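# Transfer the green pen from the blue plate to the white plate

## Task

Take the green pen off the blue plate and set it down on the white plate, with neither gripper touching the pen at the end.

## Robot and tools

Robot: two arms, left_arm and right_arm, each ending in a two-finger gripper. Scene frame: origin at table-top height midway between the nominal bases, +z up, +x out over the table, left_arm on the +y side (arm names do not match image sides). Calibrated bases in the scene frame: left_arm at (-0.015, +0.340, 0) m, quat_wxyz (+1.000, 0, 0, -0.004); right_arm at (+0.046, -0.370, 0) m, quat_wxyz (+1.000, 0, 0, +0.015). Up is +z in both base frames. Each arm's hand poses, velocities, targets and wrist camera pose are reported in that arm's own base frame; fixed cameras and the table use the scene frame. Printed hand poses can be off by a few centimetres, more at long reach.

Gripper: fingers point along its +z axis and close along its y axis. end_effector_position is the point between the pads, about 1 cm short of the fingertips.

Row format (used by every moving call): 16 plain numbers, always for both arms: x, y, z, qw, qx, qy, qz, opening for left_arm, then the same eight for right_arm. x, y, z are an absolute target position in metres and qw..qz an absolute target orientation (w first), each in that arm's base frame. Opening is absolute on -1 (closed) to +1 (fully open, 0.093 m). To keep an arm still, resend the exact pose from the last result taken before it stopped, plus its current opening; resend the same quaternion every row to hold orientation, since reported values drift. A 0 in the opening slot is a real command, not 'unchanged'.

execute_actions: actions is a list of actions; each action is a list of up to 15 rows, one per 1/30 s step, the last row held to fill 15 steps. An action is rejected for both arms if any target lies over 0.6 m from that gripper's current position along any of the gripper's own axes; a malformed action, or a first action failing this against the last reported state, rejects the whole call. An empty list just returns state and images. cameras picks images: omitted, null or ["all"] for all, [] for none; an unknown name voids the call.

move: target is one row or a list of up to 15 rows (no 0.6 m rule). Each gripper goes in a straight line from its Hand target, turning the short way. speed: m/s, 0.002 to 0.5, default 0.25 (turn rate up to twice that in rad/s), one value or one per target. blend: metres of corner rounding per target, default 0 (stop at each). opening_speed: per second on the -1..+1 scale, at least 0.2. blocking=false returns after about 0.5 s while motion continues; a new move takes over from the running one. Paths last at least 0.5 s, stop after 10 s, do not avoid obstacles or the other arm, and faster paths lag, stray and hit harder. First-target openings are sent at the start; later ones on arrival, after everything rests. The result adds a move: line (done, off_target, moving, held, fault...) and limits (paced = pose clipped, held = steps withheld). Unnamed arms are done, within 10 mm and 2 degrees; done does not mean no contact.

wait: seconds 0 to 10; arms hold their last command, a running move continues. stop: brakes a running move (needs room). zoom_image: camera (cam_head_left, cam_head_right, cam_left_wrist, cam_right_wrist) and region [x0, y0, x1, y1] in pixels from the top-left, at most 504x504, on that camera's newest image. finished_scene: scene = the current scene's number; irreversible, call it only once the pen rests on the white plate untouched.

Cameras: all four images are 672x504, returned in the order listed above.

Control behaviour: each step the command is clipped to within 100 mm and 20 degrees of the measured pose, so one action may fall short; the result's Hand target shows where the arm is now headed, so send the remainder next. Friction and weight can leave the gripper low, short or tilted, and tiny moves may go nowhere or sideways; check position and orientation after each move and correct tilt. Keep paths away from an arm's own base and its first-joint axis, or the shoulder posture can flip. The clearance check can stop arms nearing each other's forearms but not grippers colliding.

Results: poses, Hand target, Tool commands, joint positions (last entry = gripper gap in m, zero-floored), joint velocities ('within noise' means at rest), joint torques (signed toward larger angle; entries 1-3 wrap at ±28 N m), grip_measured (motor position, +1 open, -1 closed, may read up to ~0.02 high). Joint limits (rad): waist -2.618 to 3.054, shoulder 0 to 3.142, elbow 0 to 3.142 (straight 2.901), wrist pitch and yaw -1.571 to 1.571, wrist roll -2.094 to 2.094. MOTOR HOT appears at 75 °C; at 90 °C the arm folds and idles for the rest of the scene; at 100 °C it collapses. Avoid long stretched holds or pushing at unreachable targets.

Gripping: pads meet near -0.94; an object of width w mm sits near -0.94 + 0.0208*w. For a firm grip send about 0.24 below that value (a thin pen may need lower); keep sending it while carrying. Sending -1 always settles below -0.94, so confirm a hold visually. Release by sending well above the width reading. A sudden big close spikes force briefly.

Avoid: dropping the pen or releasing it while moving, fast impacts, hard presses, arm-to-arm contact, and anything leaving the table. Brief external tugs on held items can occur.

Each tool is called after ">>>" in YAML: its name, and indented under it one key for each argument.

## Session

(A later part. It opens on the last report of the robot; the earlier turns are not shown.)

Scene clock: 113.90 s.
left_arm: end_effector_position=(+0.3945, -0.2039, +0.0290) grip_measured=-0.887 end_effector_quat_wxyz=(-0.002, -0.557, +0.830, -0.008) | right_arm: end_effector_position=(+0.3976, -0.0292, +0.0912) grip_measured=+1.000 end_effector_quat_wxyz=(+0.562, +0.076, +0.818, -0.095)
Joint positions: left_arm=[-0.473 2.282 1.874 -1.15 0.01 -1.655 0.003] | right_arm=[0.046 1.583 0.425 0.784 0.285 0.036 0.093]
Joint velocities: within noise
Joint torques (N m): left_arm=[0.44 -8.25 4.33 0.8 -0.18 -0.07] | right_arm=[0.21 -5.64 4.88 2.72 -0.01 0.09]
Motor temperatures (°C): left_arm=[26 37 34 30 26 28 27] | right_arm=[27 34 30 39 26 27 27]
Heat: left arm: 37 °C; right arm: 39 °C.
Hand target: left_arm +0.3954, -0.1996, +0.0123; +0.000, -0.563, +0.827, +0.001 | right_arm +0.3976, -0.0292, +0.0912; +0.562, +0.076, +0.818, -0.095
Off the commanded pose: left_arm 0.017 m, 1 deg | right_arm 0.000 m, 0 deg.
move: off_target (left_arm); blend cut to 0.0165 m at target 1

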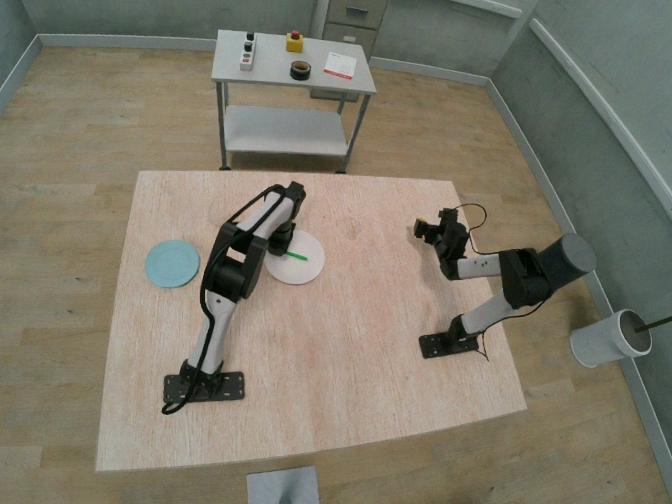

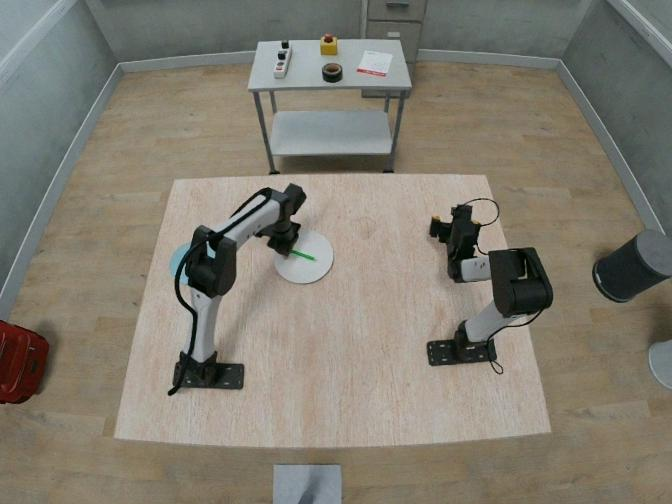

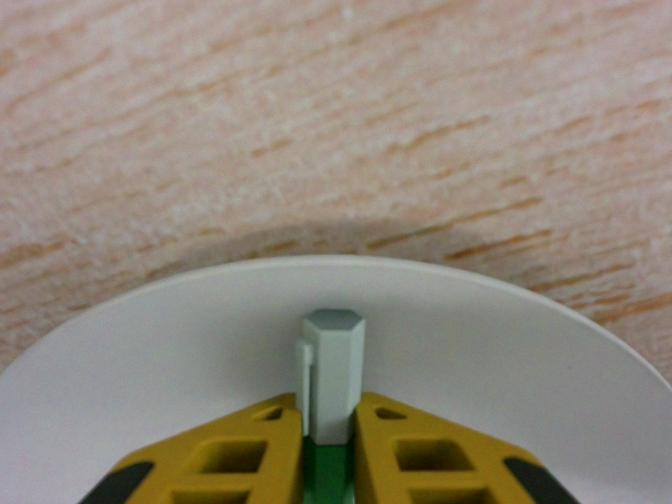

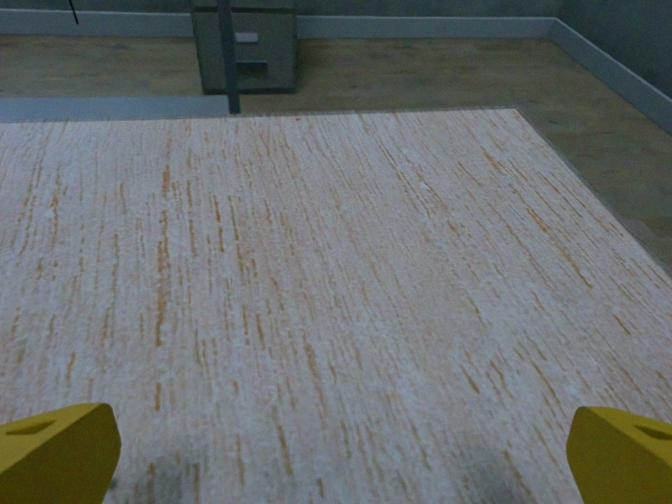

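>>> move:
  target:
    - [0.397,-0.2,0.002,0,-0.559,0.829,0,-1,0.3976,-0.0292,0.0912,0.562,0.076,0.818,-0.095,1]
    - [0.397,-0.2,0.002,0,-0.559,0.829,0,-0.3,0.3976,-0.0292,0.0912,0.562,0.076,0.818,-0.095,1]
    - [0.395,-0.195,0.14,0,-0.559,0.829,0,-0.3,0.3976,-0.0292,0.0912,0.562,0.076,0.818,-0.095,1]
  speed: [0.05,0.1,0.12]
  opening_speed: 0.6

>>> zoom_image:
  camera: "cam_head_right"
  region: [220, 190, 380, 310]

Scene clock: 124.73 s.
left_arm: end_effector_position=(+0.3910, -0.1990, +0.1243) grip_measured=-0.303 end_effector_quat_wxyz=(-0.005, -0.557, +0.831, +0.000) | right_arm: end_effector_position=(+0.3976, -0.0292, +0.0912) grip_measured=+1.000 end_effector_quat_wxyz=(+0.562, +0.076, +0.818, -0.095)
Joint positions: left_arm=[-0.467 2.288 2.265 -1.552 0.009 -1.649 0.031] | right_arm=[0.046 1.583 0.425 0.784 0.285 0.036 0.093]
Joint velocities: within noise
Joint torques (N m): left_arm=[0.72 -11.44 9.02 0.23 -0.16 0.13] | right_arm=[0.23 -5.61 4.88 2.72 0 0.08]
Motor temperatures (°C): left_arm=[26 37 34 30 26 28 27] | right_arm=[27 34 30 40 26 27 27]
Heat: left arm: 37 °C; right arm: 40 °C.
Hand target: left_arm +0.3945, -0.1951, +0.1395; +0.007, -0.556, +0.831, -0.013 | right_arm +0.3976, -0.0292, +0.0912; +0.562, +0.076, +0.818, -0.095
Off the commanded pose: left_arm 0.017 m, 1 deg | right_arm 0.000 m, 0 deg.
joint sent to its limit (left arm) — joint 4 (wrist pitch), lower limit. The joint targets still meet the commanded pose.
move: off_target (left_arm); target 2's new opening was sent with left_arm's hand 0.025 m and 2 deg from that target

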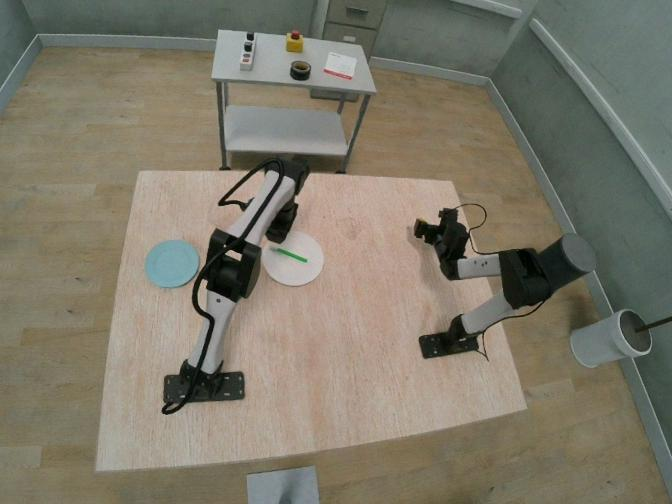

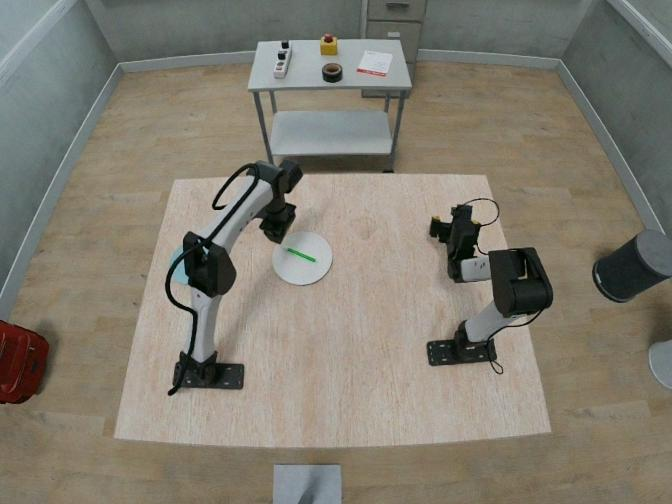

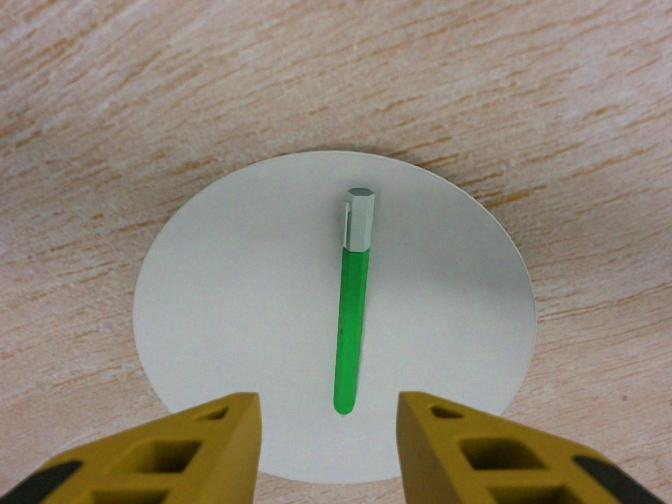

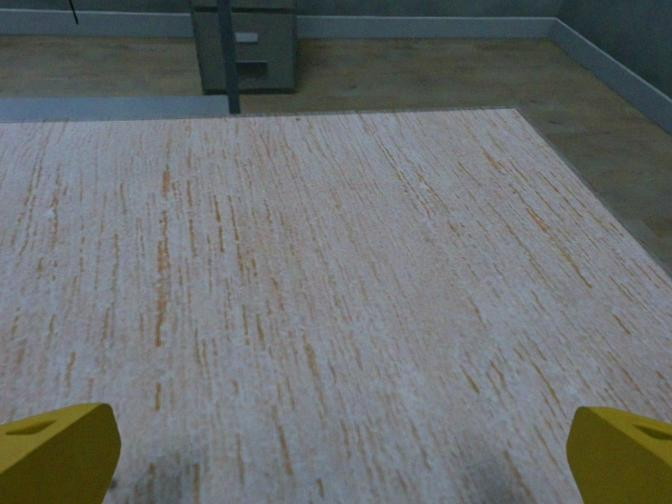

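Scaled by 3.150.

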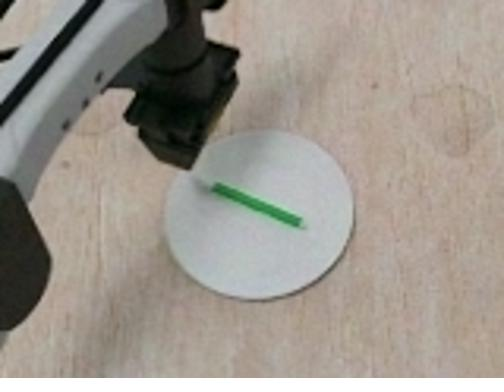

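>>> finished_scene:
  scene: 1

The scene is finished: the task was done.


## Next scene

The same job, from a new start.

>>> execute_actions:
  actions: []

Scene clock: 0.00 s.
left_arm: end_effector_position=(+0.4094, -0.1553, +0.2796) grip_measured=+1.000 end_effector_quat_wxyz=(+0.279, +0.476, +0.794, -0.253) | right_arm: end_effector_position=(+0.3157, -0.1342, +0.3667) grip_measured=+1.000 end_effector_quat_wxyz=(+0.631, +0.105, +0.685, -0.348)
Joint positions: left_arm=[-0.113 1.983 2.211 -1.429 0.696 0.832 0.093] | right_arm=[-0.17 0.925 0.815 0.154 0.486 -0.372 0.093]
Joint velocities: within noise
Joint torques (N m): no reading
Motor temperatures (°C): left_arm=[26 27 28 29 26 28 26] | right_arm=[27 28 25 26 26 27 27]
Heat: left arm: 29 °C; right arm: 28 °C.
Hand target: left_arm +0.4084, -0.1550, +0.2835; +0.283, +0.477, +0.793, -0.251 | right_arm +0.3149, -0.1341, +0.3704; +0.633, +0.106, +0.683, -0.348
Tool commands: left_gripper/opening=+1.0 right_gripper/opening=+1.0

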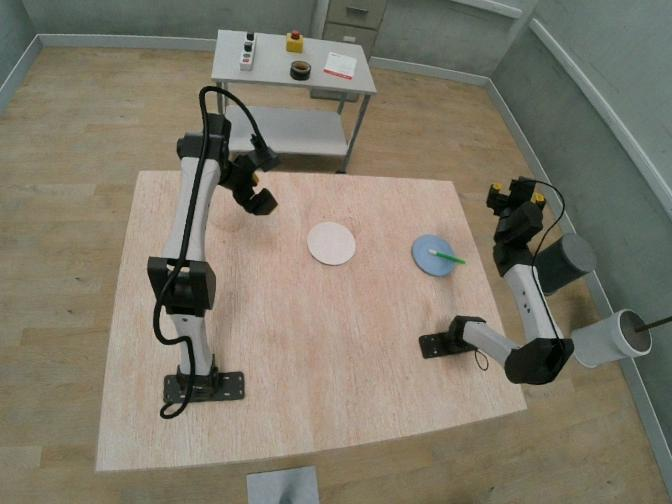

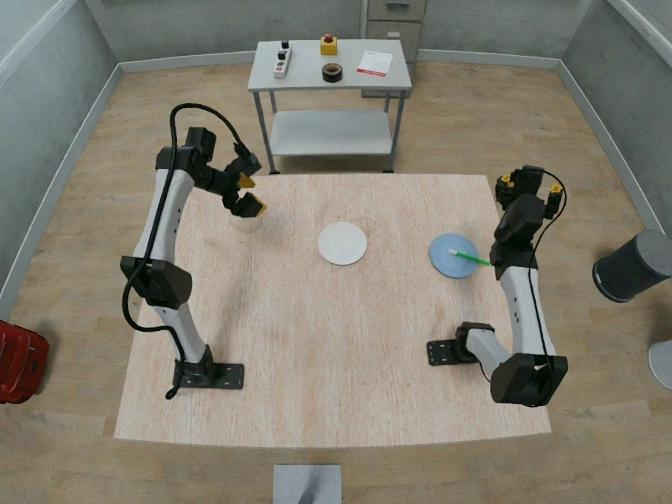

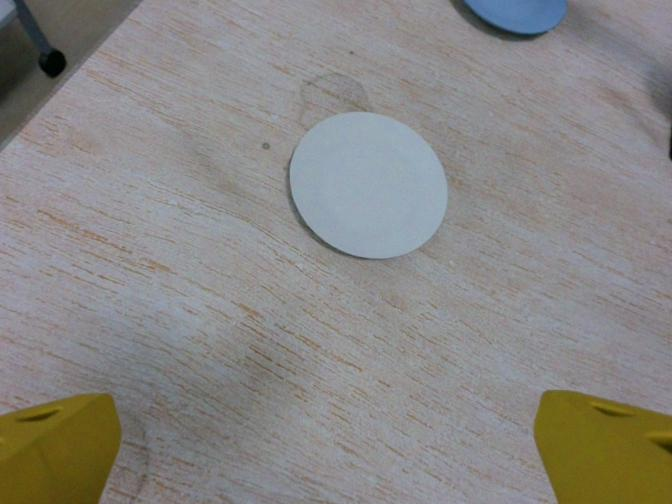

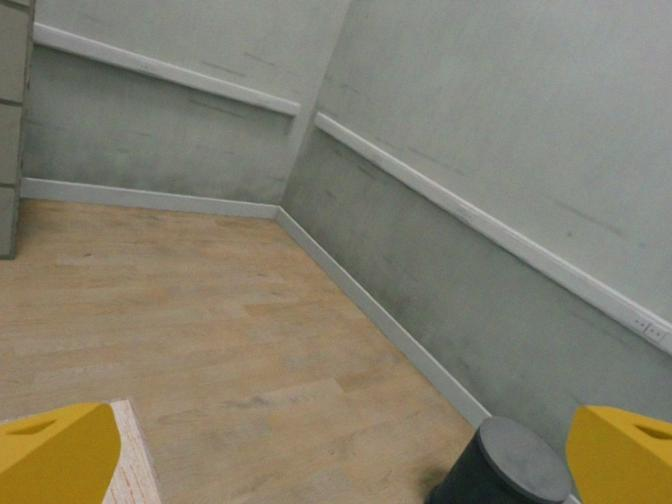

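>>> move:
  target:
    - [0.30,0.08,0.25,0.1,0,0.995,0,1,0.31,-0.06,0.2,0,-0.559,0.829,0,0.3]
    - [0.30,0.08,0.25,0.1,0,0.995,0,1,0.31,-0.06,0.12,0,-0.559,0.829,0,0.3]
  blend: 0.03
  speed: 0.35

>>> zoom_image:
  camera: "cam_head_right"
  region: [400, 200, 520, 300]

Scene clock: 17.13 s.
left_arm: end_effector_position=(+0.3139, +0.0785, +0.2527) grip_measured=+1.000 end_effector_quat_wxyz=(+0.128, +0.015, +0.992, -0.001) | right_arm: end_effector_position=(+0.3097, -0.0585, +0.1264) grip_measured=+0.302 end_effector_quat_wxyz=(+0.006, -0.553, +0.833, +0.005)
Joint positions: left_arm=[0.285 1.638 1.851 -1.538 0.076 0.306 0.093] | right_arm=[-0.196 1.733 1.472 -1.308 -0.017 -1.368 0.06]
Joint velocities: within noise
Joint torques (N m): left_arm=[0.58 -7.58 4.55 0.79 -0.12 -0.12] | right_arm=[0.54 -8.01 3.69 0.53 0.03 -0.04]
Motor temperatures (°C): left_arm=[26 31 29 30 26 28 26] | right_arm=[27 28 27 30 26 27 27]
Heat: left arm: 31 °C; right arm: 30 °C.
Hand target: left_arm +0.2996, +0.0796, +0.2504; +0.110, +0.004, +0.994, +0.002 | right_arm +0.3087, -0.0600, +0.1218; +0.001, -0.560, +0.829, -0.002
Off the commanded pose: left_arm 0.014 m, 4 deg | right_arm 0.007 m, 1 deg.
joint sent to its limit (left arm) — joint 4 (wrist pitch), lower limit. The joint targets still meet the commanded pose.
move: off_target (left_arm)

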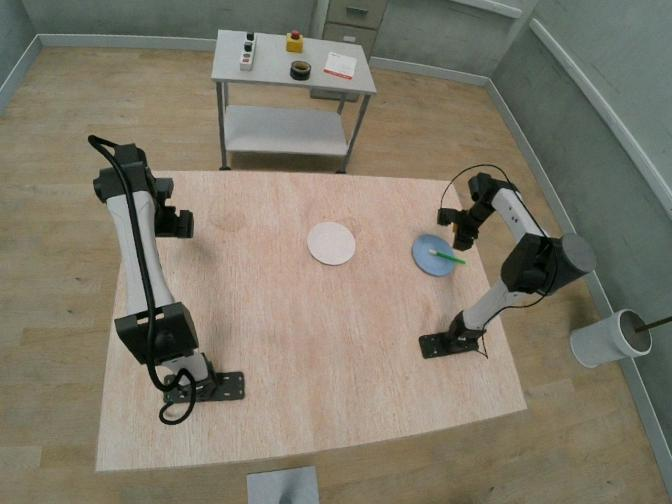

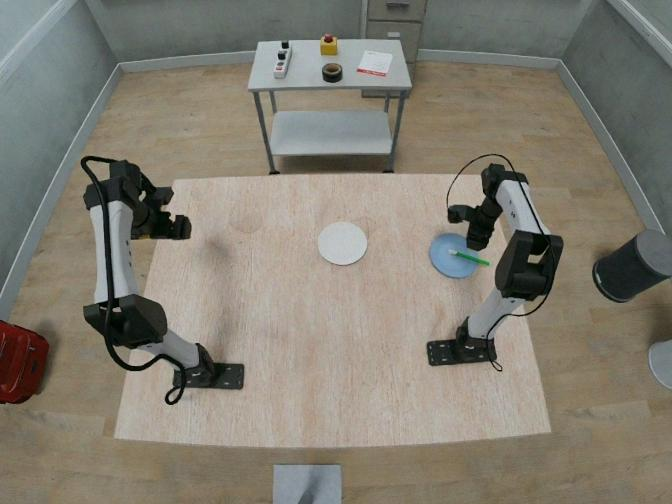

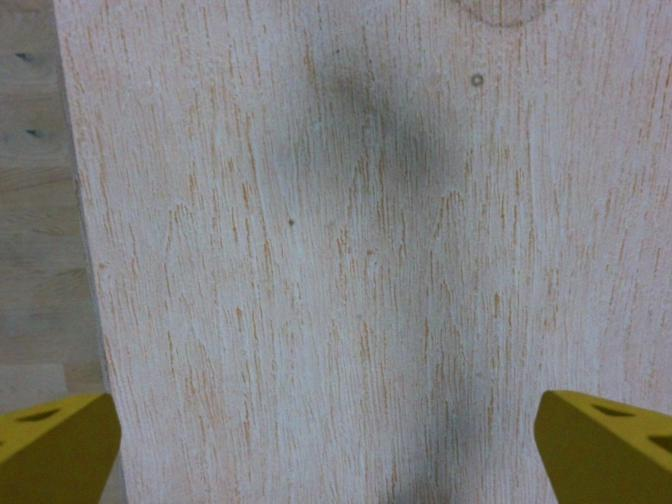

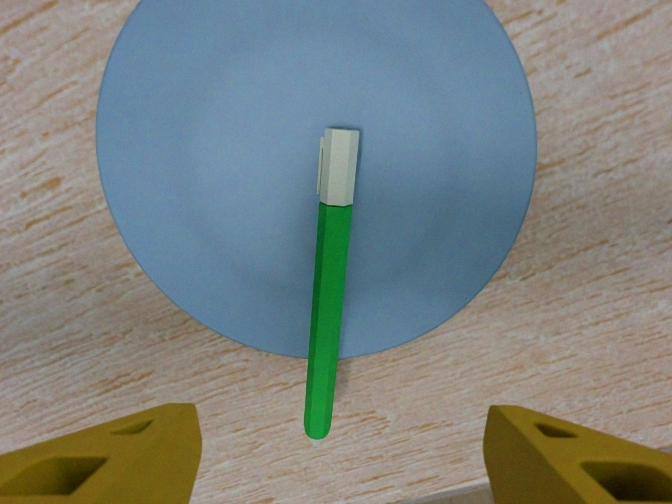

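Scaled by 4.200.

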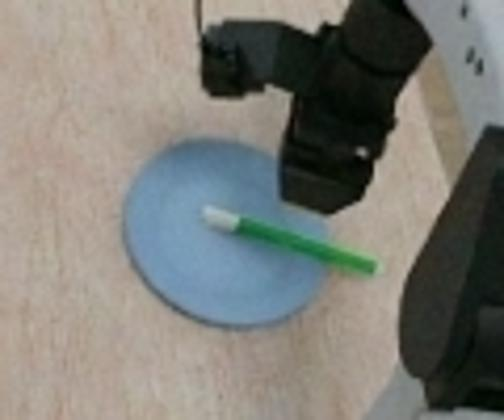

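>>> move:
  target:
    - [0.3139,0.0785,0.2527,0.128,0.015,0.992,-0.001,1,0.306,-0.058,0.05,0,-0.53,0.848,0,0.3]
    - [0.3139,0.0785,0.2527,0.128,0.015,0.992,-0.001,1,0.306,-0.058,0.017,0,-0.53,0.848,0,0.3]
  blend: 0.01
  speed: [0.2,0.08]

>>> zoom_image:
  camera: "cam_head_right"
  region: [400, 200, 520, 300]

Scene clock: 27.77 s.
left_arm: end_effector_position=(+0.3139, +0.0785, +0.2527) grip_measured=+1.000 end_effector_quat_wxyz=(+0.128, +0.015, +0.992, -0.001) | right_arm: end_effector_position=(+0.3087, -0.0573, +0.0256) grip_measured=+0.302 end_effector_quat_wxyz=(+0.010, -0.532, +0.847, +0.002)
Joint positions: left_arm=[0.285 1.638 1.851 -1.538 0.076 0.306 0.093] | right_arm=[-0.193 1.804 1.145 -0.902 -0.017 -1.314 0.06]
Joint velocities: within noise
Joint torques (N m): left_arm=[-0.05 -5.76 6.94 1.1 0.1 0.03] | right_arm=[0.58 -6.64 3.51 0.6 0 0.19]
Motor temperatures (°C): left_arm=[26 32 29 30 26 28 26] | right_arm=[27 30 27 28 26 27 27]
Heat: left arm: 32 °C; right arm: 30 °C.
Hand target: left_arm +0.3140, +0.0785, +0.2527; +0.128, +0.015, +0.992, -0.001 | right_arm +0.3057, -0.0580, +0.0174; +0.000, -0.529, +0.848, +0.000
Off the commanded pose: left_arm 0.000 m, 0 deg | right_arm 0.009 m, 1 deg.
move: done

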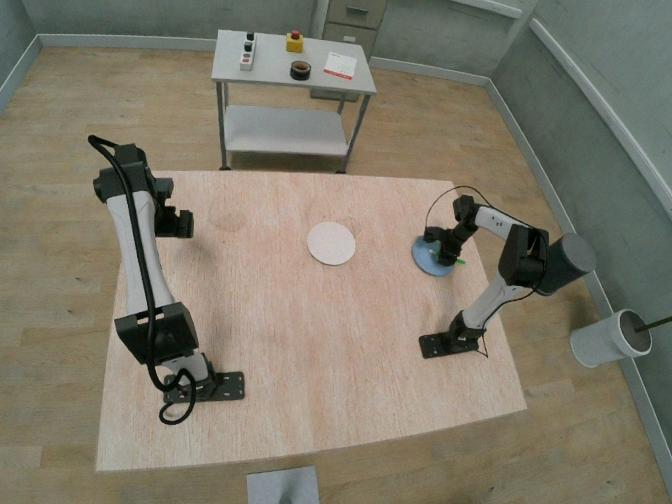

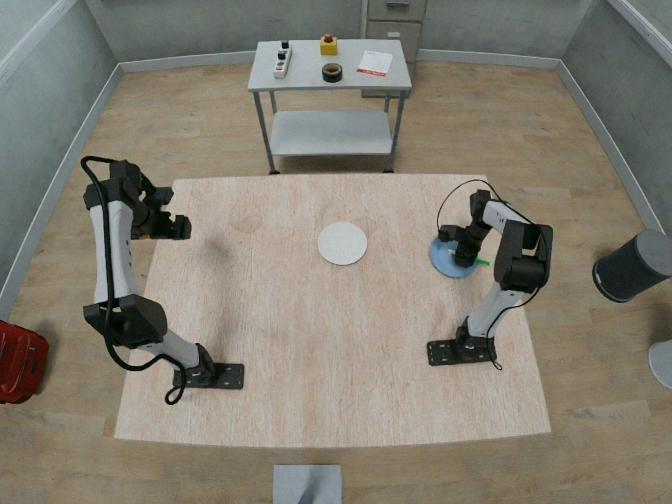

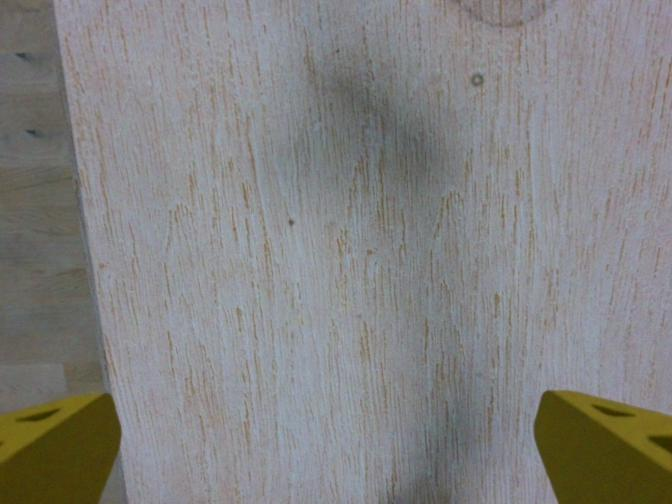

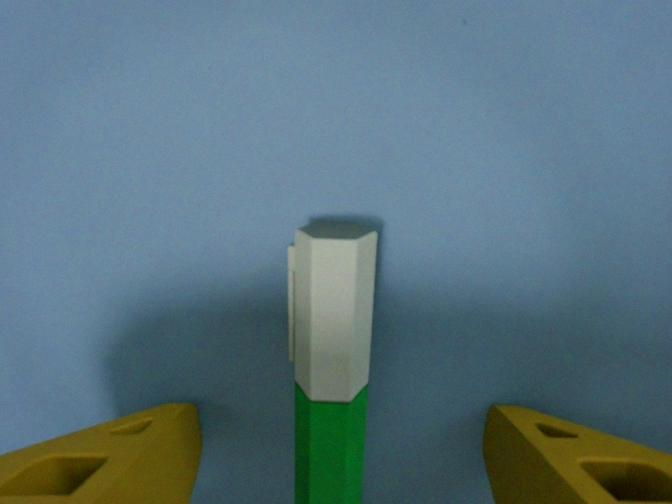

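Scaled by 4.200.

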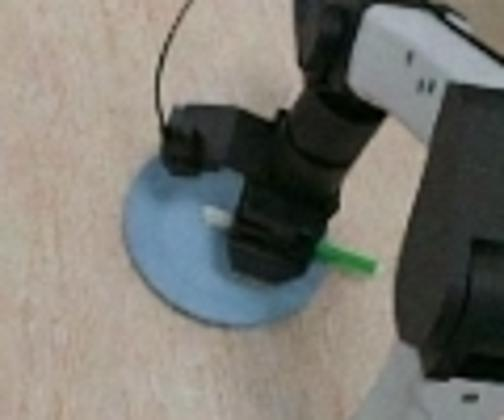

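>>> move:
  target:
    - [0.3139,0.0785,0.2527,0.128,0.015,0.992,-0.001,1,0.307,-0.058,0.012,0,-0.53,0.848,0,-1]
    - [0.3139,0.0785,0.2527,0.128,0.015,0.992,-0.001,1,0.308,-0.058,0.10,0,-0.53,0.848,0,-1]
    - [0.3139,0.0785,0.2527,0.128,0.015,0.992,-0.001,1,0.365,0.39,0.10,0,-0.53,0.848,0,-1]
  blend: 0.03
  speed: [0.1,0.15,0.22]
  opening_speed: 1

>>> zoom_image:
  camera: "cam_head_right"
  region: [270, 190, 430, 310]

Scene clock: 42.47 s.
left_arm: end_effector_position=(+0.3139, +0.0785, +0.2527) grip_measured=+1.000 end_effector_quat_wxyz=(+0.128, +0.015, +0.992, -0.001) | right_arm: end_effector_position=(+0.3629, +0.3951, +0.1013) grip_measured=-0.865 end_effector_quat_wxyz=(+0.102, -0.538, +0.836, +0.035)
Joint positions: left_arm=[0.285 1.638 1.851 -1.538 0.076 0.306 0.093] | right_arm=[0.823 2.658 2.834 -1.531 -0.017 -0.32 0.004]
Joint velocities: within noise
Joint torques (N m): left_arm=[-0.06 -5.78 6.94 1.1 0.1 0.03] | right_arm=[-0.23 -12.77 8.06 0.61 0.03 0.2]
Motor temperatures (°C): left_arm=[26 33 30 30 26 28 26] | right_arm=[27 32 27 28 26 27 27]
Heat: left arm: 33 °C; right arm: 32 °C.
Hand target: left_arm +0.3139, +0.0785, +0.2527; +0.128, +0.015, +0.992, -0.001 | right_arm +0.3646, +0.3898, +0.0994; +0.097, -0.531, +0.841, +0.027
Off the commanded pose: left_arm 0.000 m, 0 deg | right_arm 0.006 m, 13 deg.
elbow stopped short (right arm): the move would have taken joint 3 (elbow) straighter than the controller allows.
move: off_target (right_arm); blend cut to 0 m at target 1

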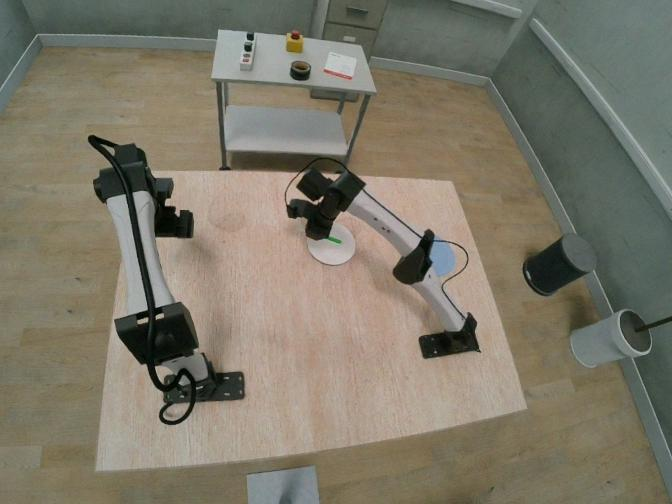

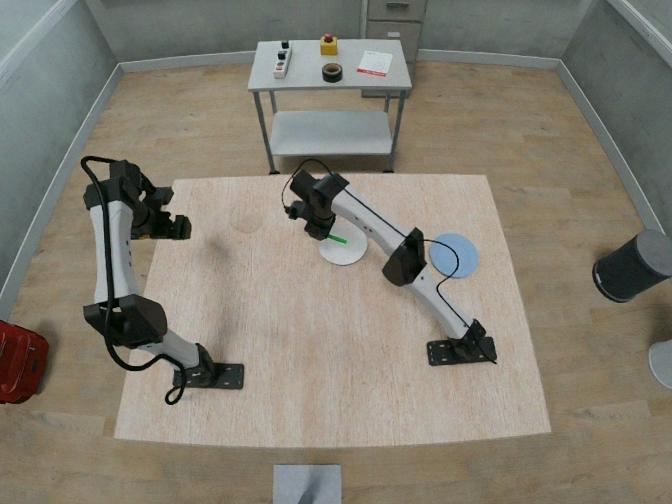

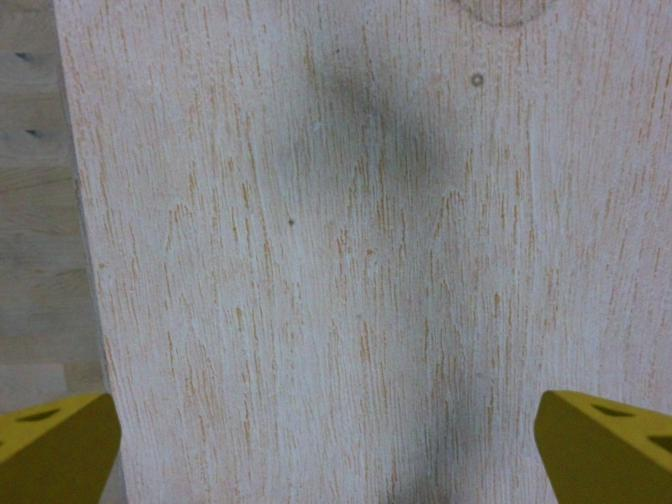

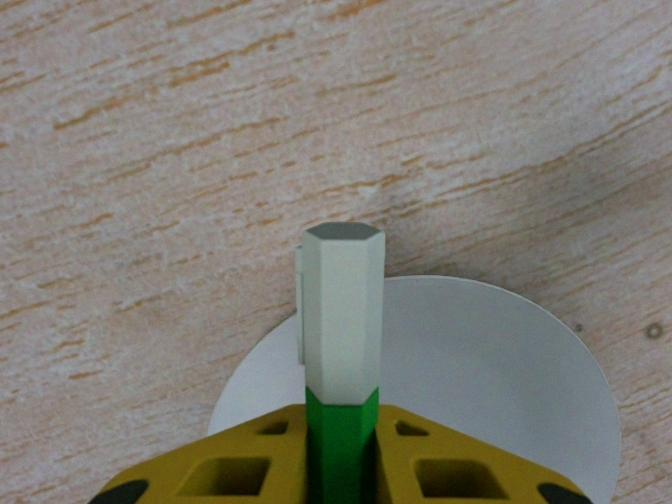

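Scaled by 3.150.

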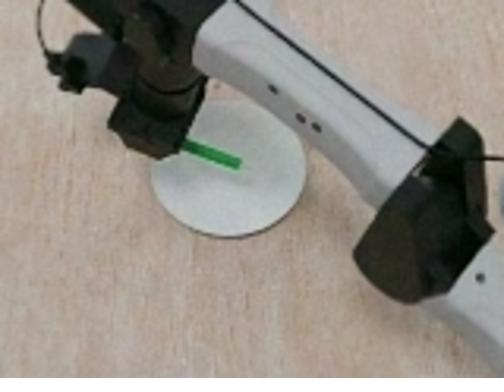

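>>> move:
  target: [0.3139,0.0785,0.2527,0.128,0.015,0.992,-0.001,1,0.366,0.36,0.055,0,-0.53,0.848,0,-1]
  speed: 0.15

>>> zoom_image:
  camera: "cam_head_right"
  region: [270, 190, 430, 310]

Scene clock: 48.87 s.
left_arm: end_effector_position=(+0.3139, +0.0785, +0.2527) grip_measured=+1.000 end_effector_quat_wxyz=(+0.128, +0.015, +0.992, -0.001) | right_arm: end_effector_position=(+0.3690, +0.3703, +0.0698) grip_measured=-0.865 end_effector_quat_wxyz=(+0.051, -0.523, +0.850, +0.021)
Joint positions: left_arm=[0.285 1.638 1.851 -1.538 0.076 0.306 0.093] | right_arm=[0.782 2.697 2.796 -1.56 -0.017 -0.32 0.004]
Joint velocities: within noise
Joint torques (N m): left_arm=[-0.05 -5.76 6.94 1.1 0.1 0.03] | right_arm=[-0.18 -12.97 3.86 0.38 0.03 -0.03]
Motor temperatures (°C): left_arm=[26 33 30 31 26 28 26] | right_arm=[27 33 28 28 26 27 27]
Heat: left arm: 33 °C; right arm: 33 °C.
Hand target: left_arm +0.3139, +0.0785, +0.2527; +0.128, +0.015, +0.992, -0.001 | right_arm +0.3655, +0.3598, +0.0556; +0.023, -0.526, +0.850, +0.006
Off the commanded pose: left_arm 0.000 m, 0 deg | right_arm 0.018 m, 6 deg.
joint sent to its limit (right arm) — joint 4 (wrist pitch), lower limit. The joint targets are off in orientation, not in position.
move: off_target (right_arm)

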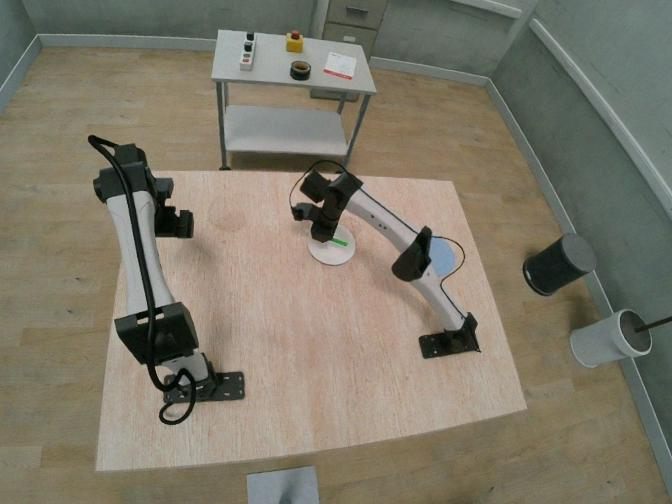

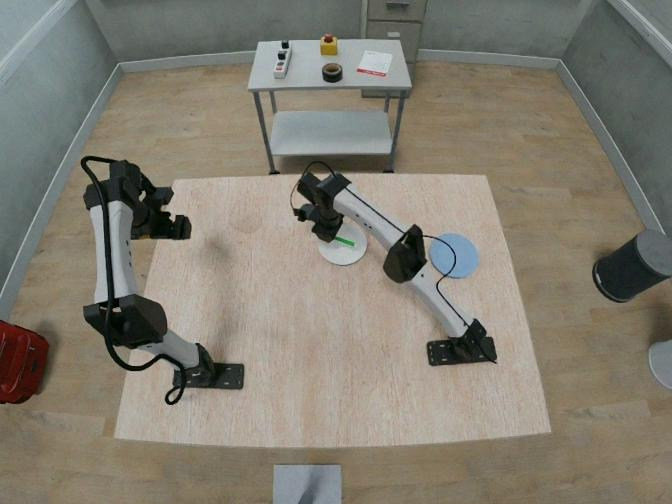

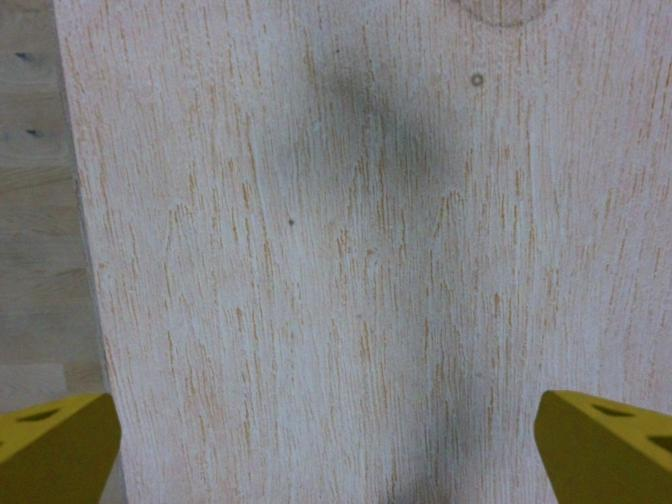

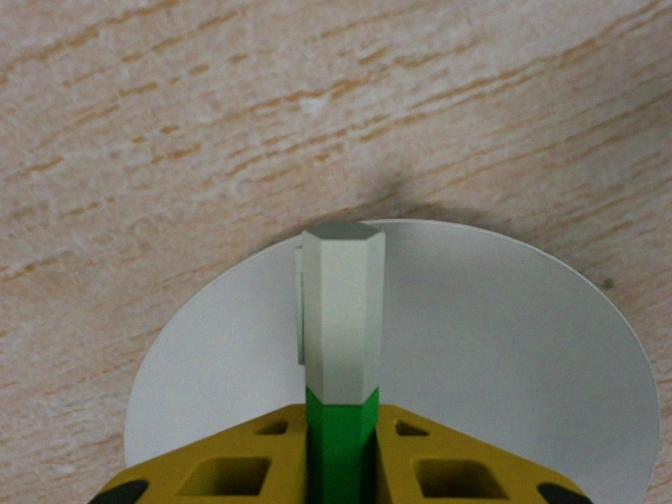

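Scaled by 3.150.

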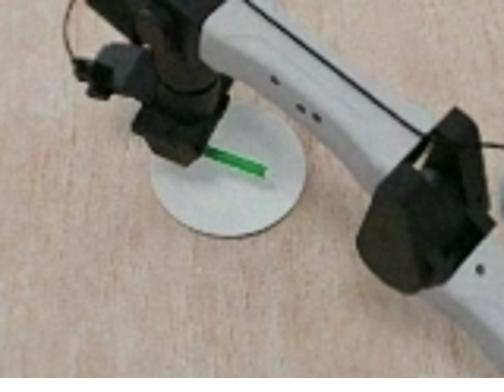

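>>> move:
  target:
    - [0.3139,0.0785,0.2527,0.128,0.015,0.992,-0.001,1,0.376,0.345,0.035,0,-0.53,0.848,0,-1]
    - [0.3139,0.0785,0.2527,0.128,0.015,0.992,-0.001,1,0.376,0.345,0.008,0,-0.53,0.848,0,-1]
  speed: 0.07
  blend: 0.01

>>> zoom_image:
  camera: "cam_head_right"
  region: [270, 190, 430, 310]

Scene clock: 55.47 s.
left_arm: end_effector_position=(+0.3139, +0.0785, +0.2527) grip_measured=+1.000 end_effector_quat_wxyz=(+0.128, +0.015, +0.992, -0.001) | right_arm: end_effector_position=(+0.3734, +0.3480, +0.0283) grip_measured=-0.865 end_effector_quat_wxyz=(+0.005, -0.527, +0.850, +0.010)
Joint positions: left_arm=[0.285 1.638 1.851 -1.538 0.076 0.306 0.093] | right_arm=[0.745 2.699 2.635 -1.492 -0.017 -0.365 0.004]
Joint velocities: within noise
Joint torques (N m): left_arm=[-0.05 -5.75 6.93 1.1 0.1 0.03] | right_arm=[0.02 -12.77 2.26 0.86 0.07 -0.03]
Motor temperatures (°C): left_arm=[26 33 31 31 26 28 26] | right_arm=[27 35 28 27 26 27 27]
Heat: left arm: 33 °C; right arm: 35 °C.
Hand target: left_arm +0.3139, +0.0785, +0.2527; +0.128, +0.015, +0.992, -0.001 | right_arm +0.3754, +0.3445, +0.0084; -0.004, -0.530, +0.848, -0.001
Off the commanded pose: left_arm 0.000 m, 0 deg | right_arm 0.021 m, 1 deg.
move: off_target (right_arm)

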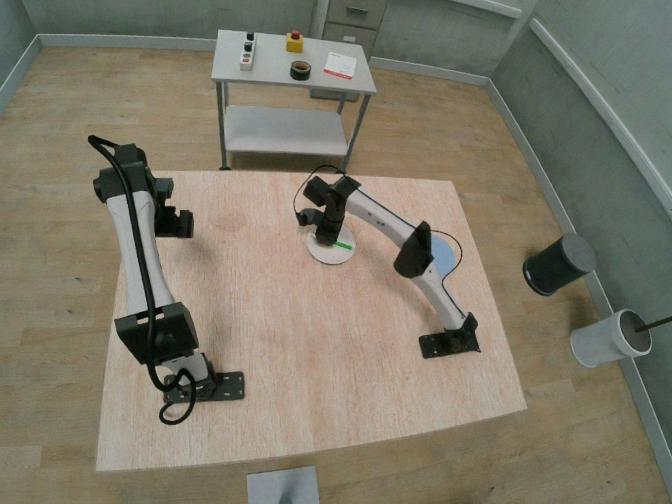

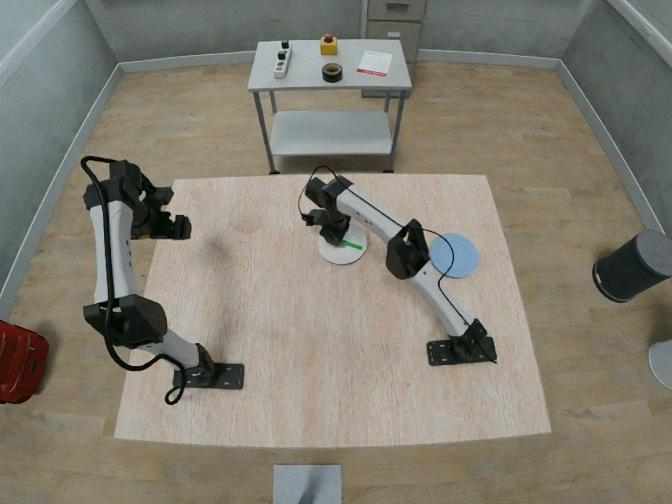

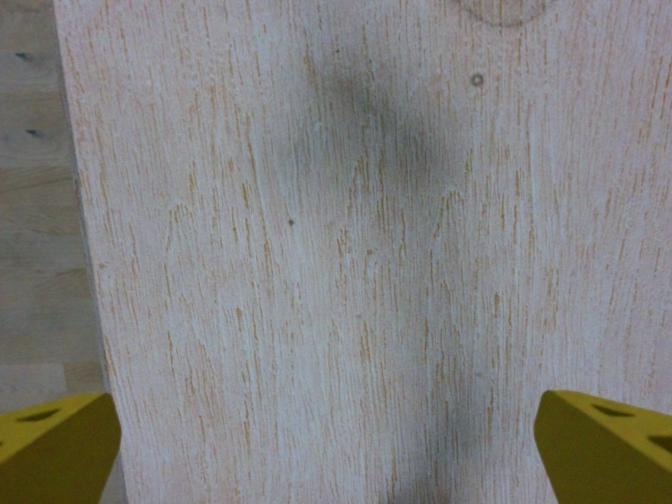

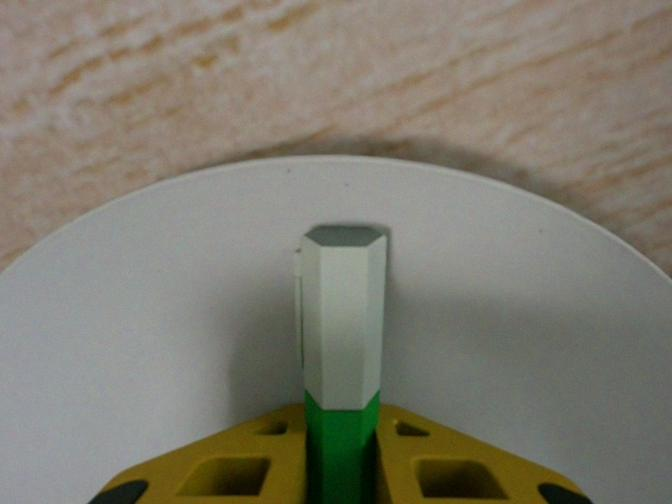

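Scaled by 3.150.

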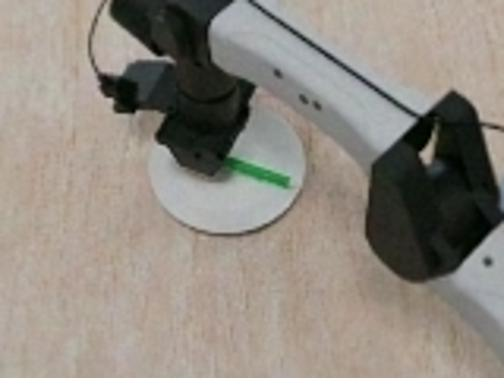

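>>> move:
  target:
    - [0.3139,0.0785,0.2527,0.128,0.015,0.992,-0.001,1,0.377,0.344,-0.001,0,-0.53,0.848,0,-1]
    - [0.3139,0.0785,0.2527,0.128,0.015,0.992,-0.001,1,0.377,0.344,-0.001,0,-0.53,0.848,0,-0.3]
    - [0.3139,0.0785,0.2527,0.128,0.015,0.992,-0.001,1,0.377,0.346,0.075,0,-0.53,0.848,0,-0.3]
    - [0.3139,0.0785,0.2527,0.128,0.015,0.992,-0.001,1,0.34,0.30,0.12,0,-0.53,0.848,0,-0.3]
  speed: [0.05,0.1,0.1,0.15]
  opening_speed: 0.6
  blend: [0,0,0.02,0]

>>> zoom_image:
  camera: "cam_head_right"
  region: [270, 190, 430, 310]

Scene clock: 67.87 s.
left_arm: end_effector_position=(+0.3139, +0.0785, +0.2527) grip_measured=+1.000 end_effector_quat_wxyz=(+0.128, +0.015, +0.992, -0.001) | right_arm: end_effector_position=(+0.3427, +0.3085, +0.1119) grip_measured=-0.302 end_effector_quat_wxyz=(+0.004, -0.527, +0.850, +0.008)
Joint positions: left_arm=[0.285 1.638 1.851 -1.538 0.076 0.306 0.093] | right_arm=[0.728 2.398 2.406 -1.569 -0.014 -0.381 0.031]
Joint velocities: within noise
Joint torques (N m): left_arm=[-0.06 -5.76 6.93 1.1 0.1 0.03] | right_arm=[-0.21 -15.91 3.75 0.2 0.06 -0.04]
Motor temperatures (°C): left_arm=[26 33 31 31 26 28 26] | right_arm=[27 38 27 28 26 27 28]
Heat: left arm: 33 °C; right arm: 38 °C.
Hand target: left_arm +0.3139, +0.0785, +0.2527; +0.128, +0.015, +0.992, -0.001 | right_arm +0.3405, +0.2999, +0.1197; +0.002, -0.529, +0.848, -0.001
Off the commanded pose: left_arm 0.000 m, 0 deg | right_arm 0.012 m, 1 deg.
joint sent to its limit (right arm) — joint 4 (wrist pitch), lower limit. The joint targets still meet the commanded pose.
move: off_target (right_arm); target 2's new opening was sent with right_arm's hand 0.029 m and 2 deg from that target

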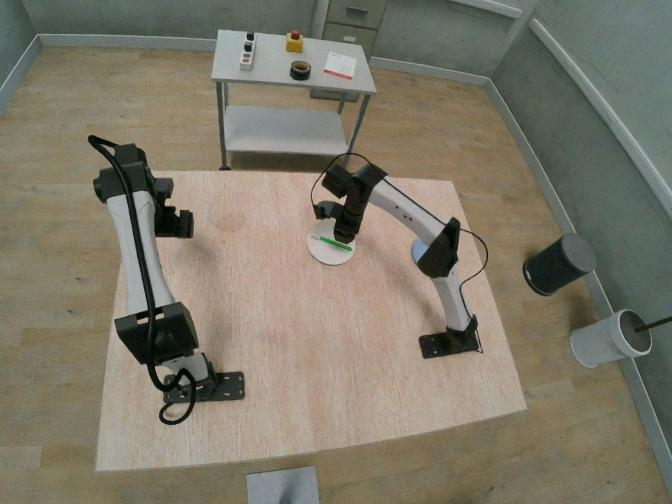

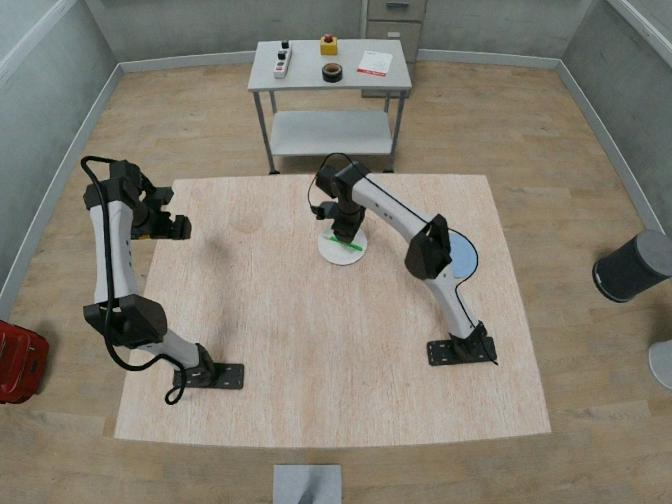

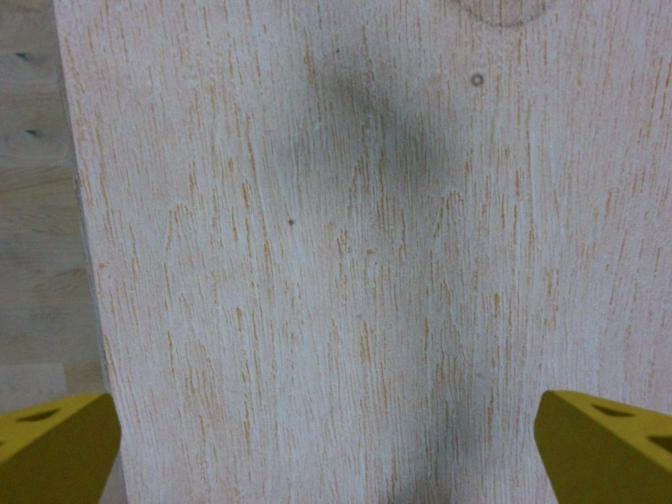

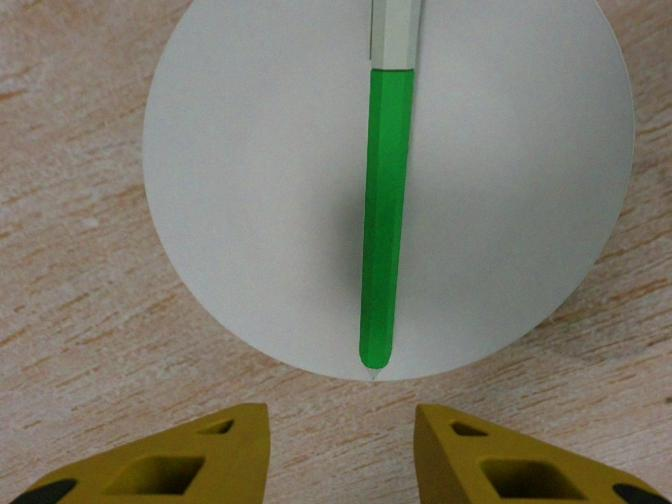

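Scaled by 3.150.

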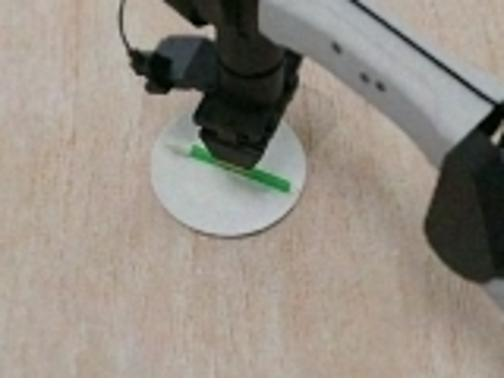

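>>> finished_scene:
  scene: 2

The scene is finished: the task was done.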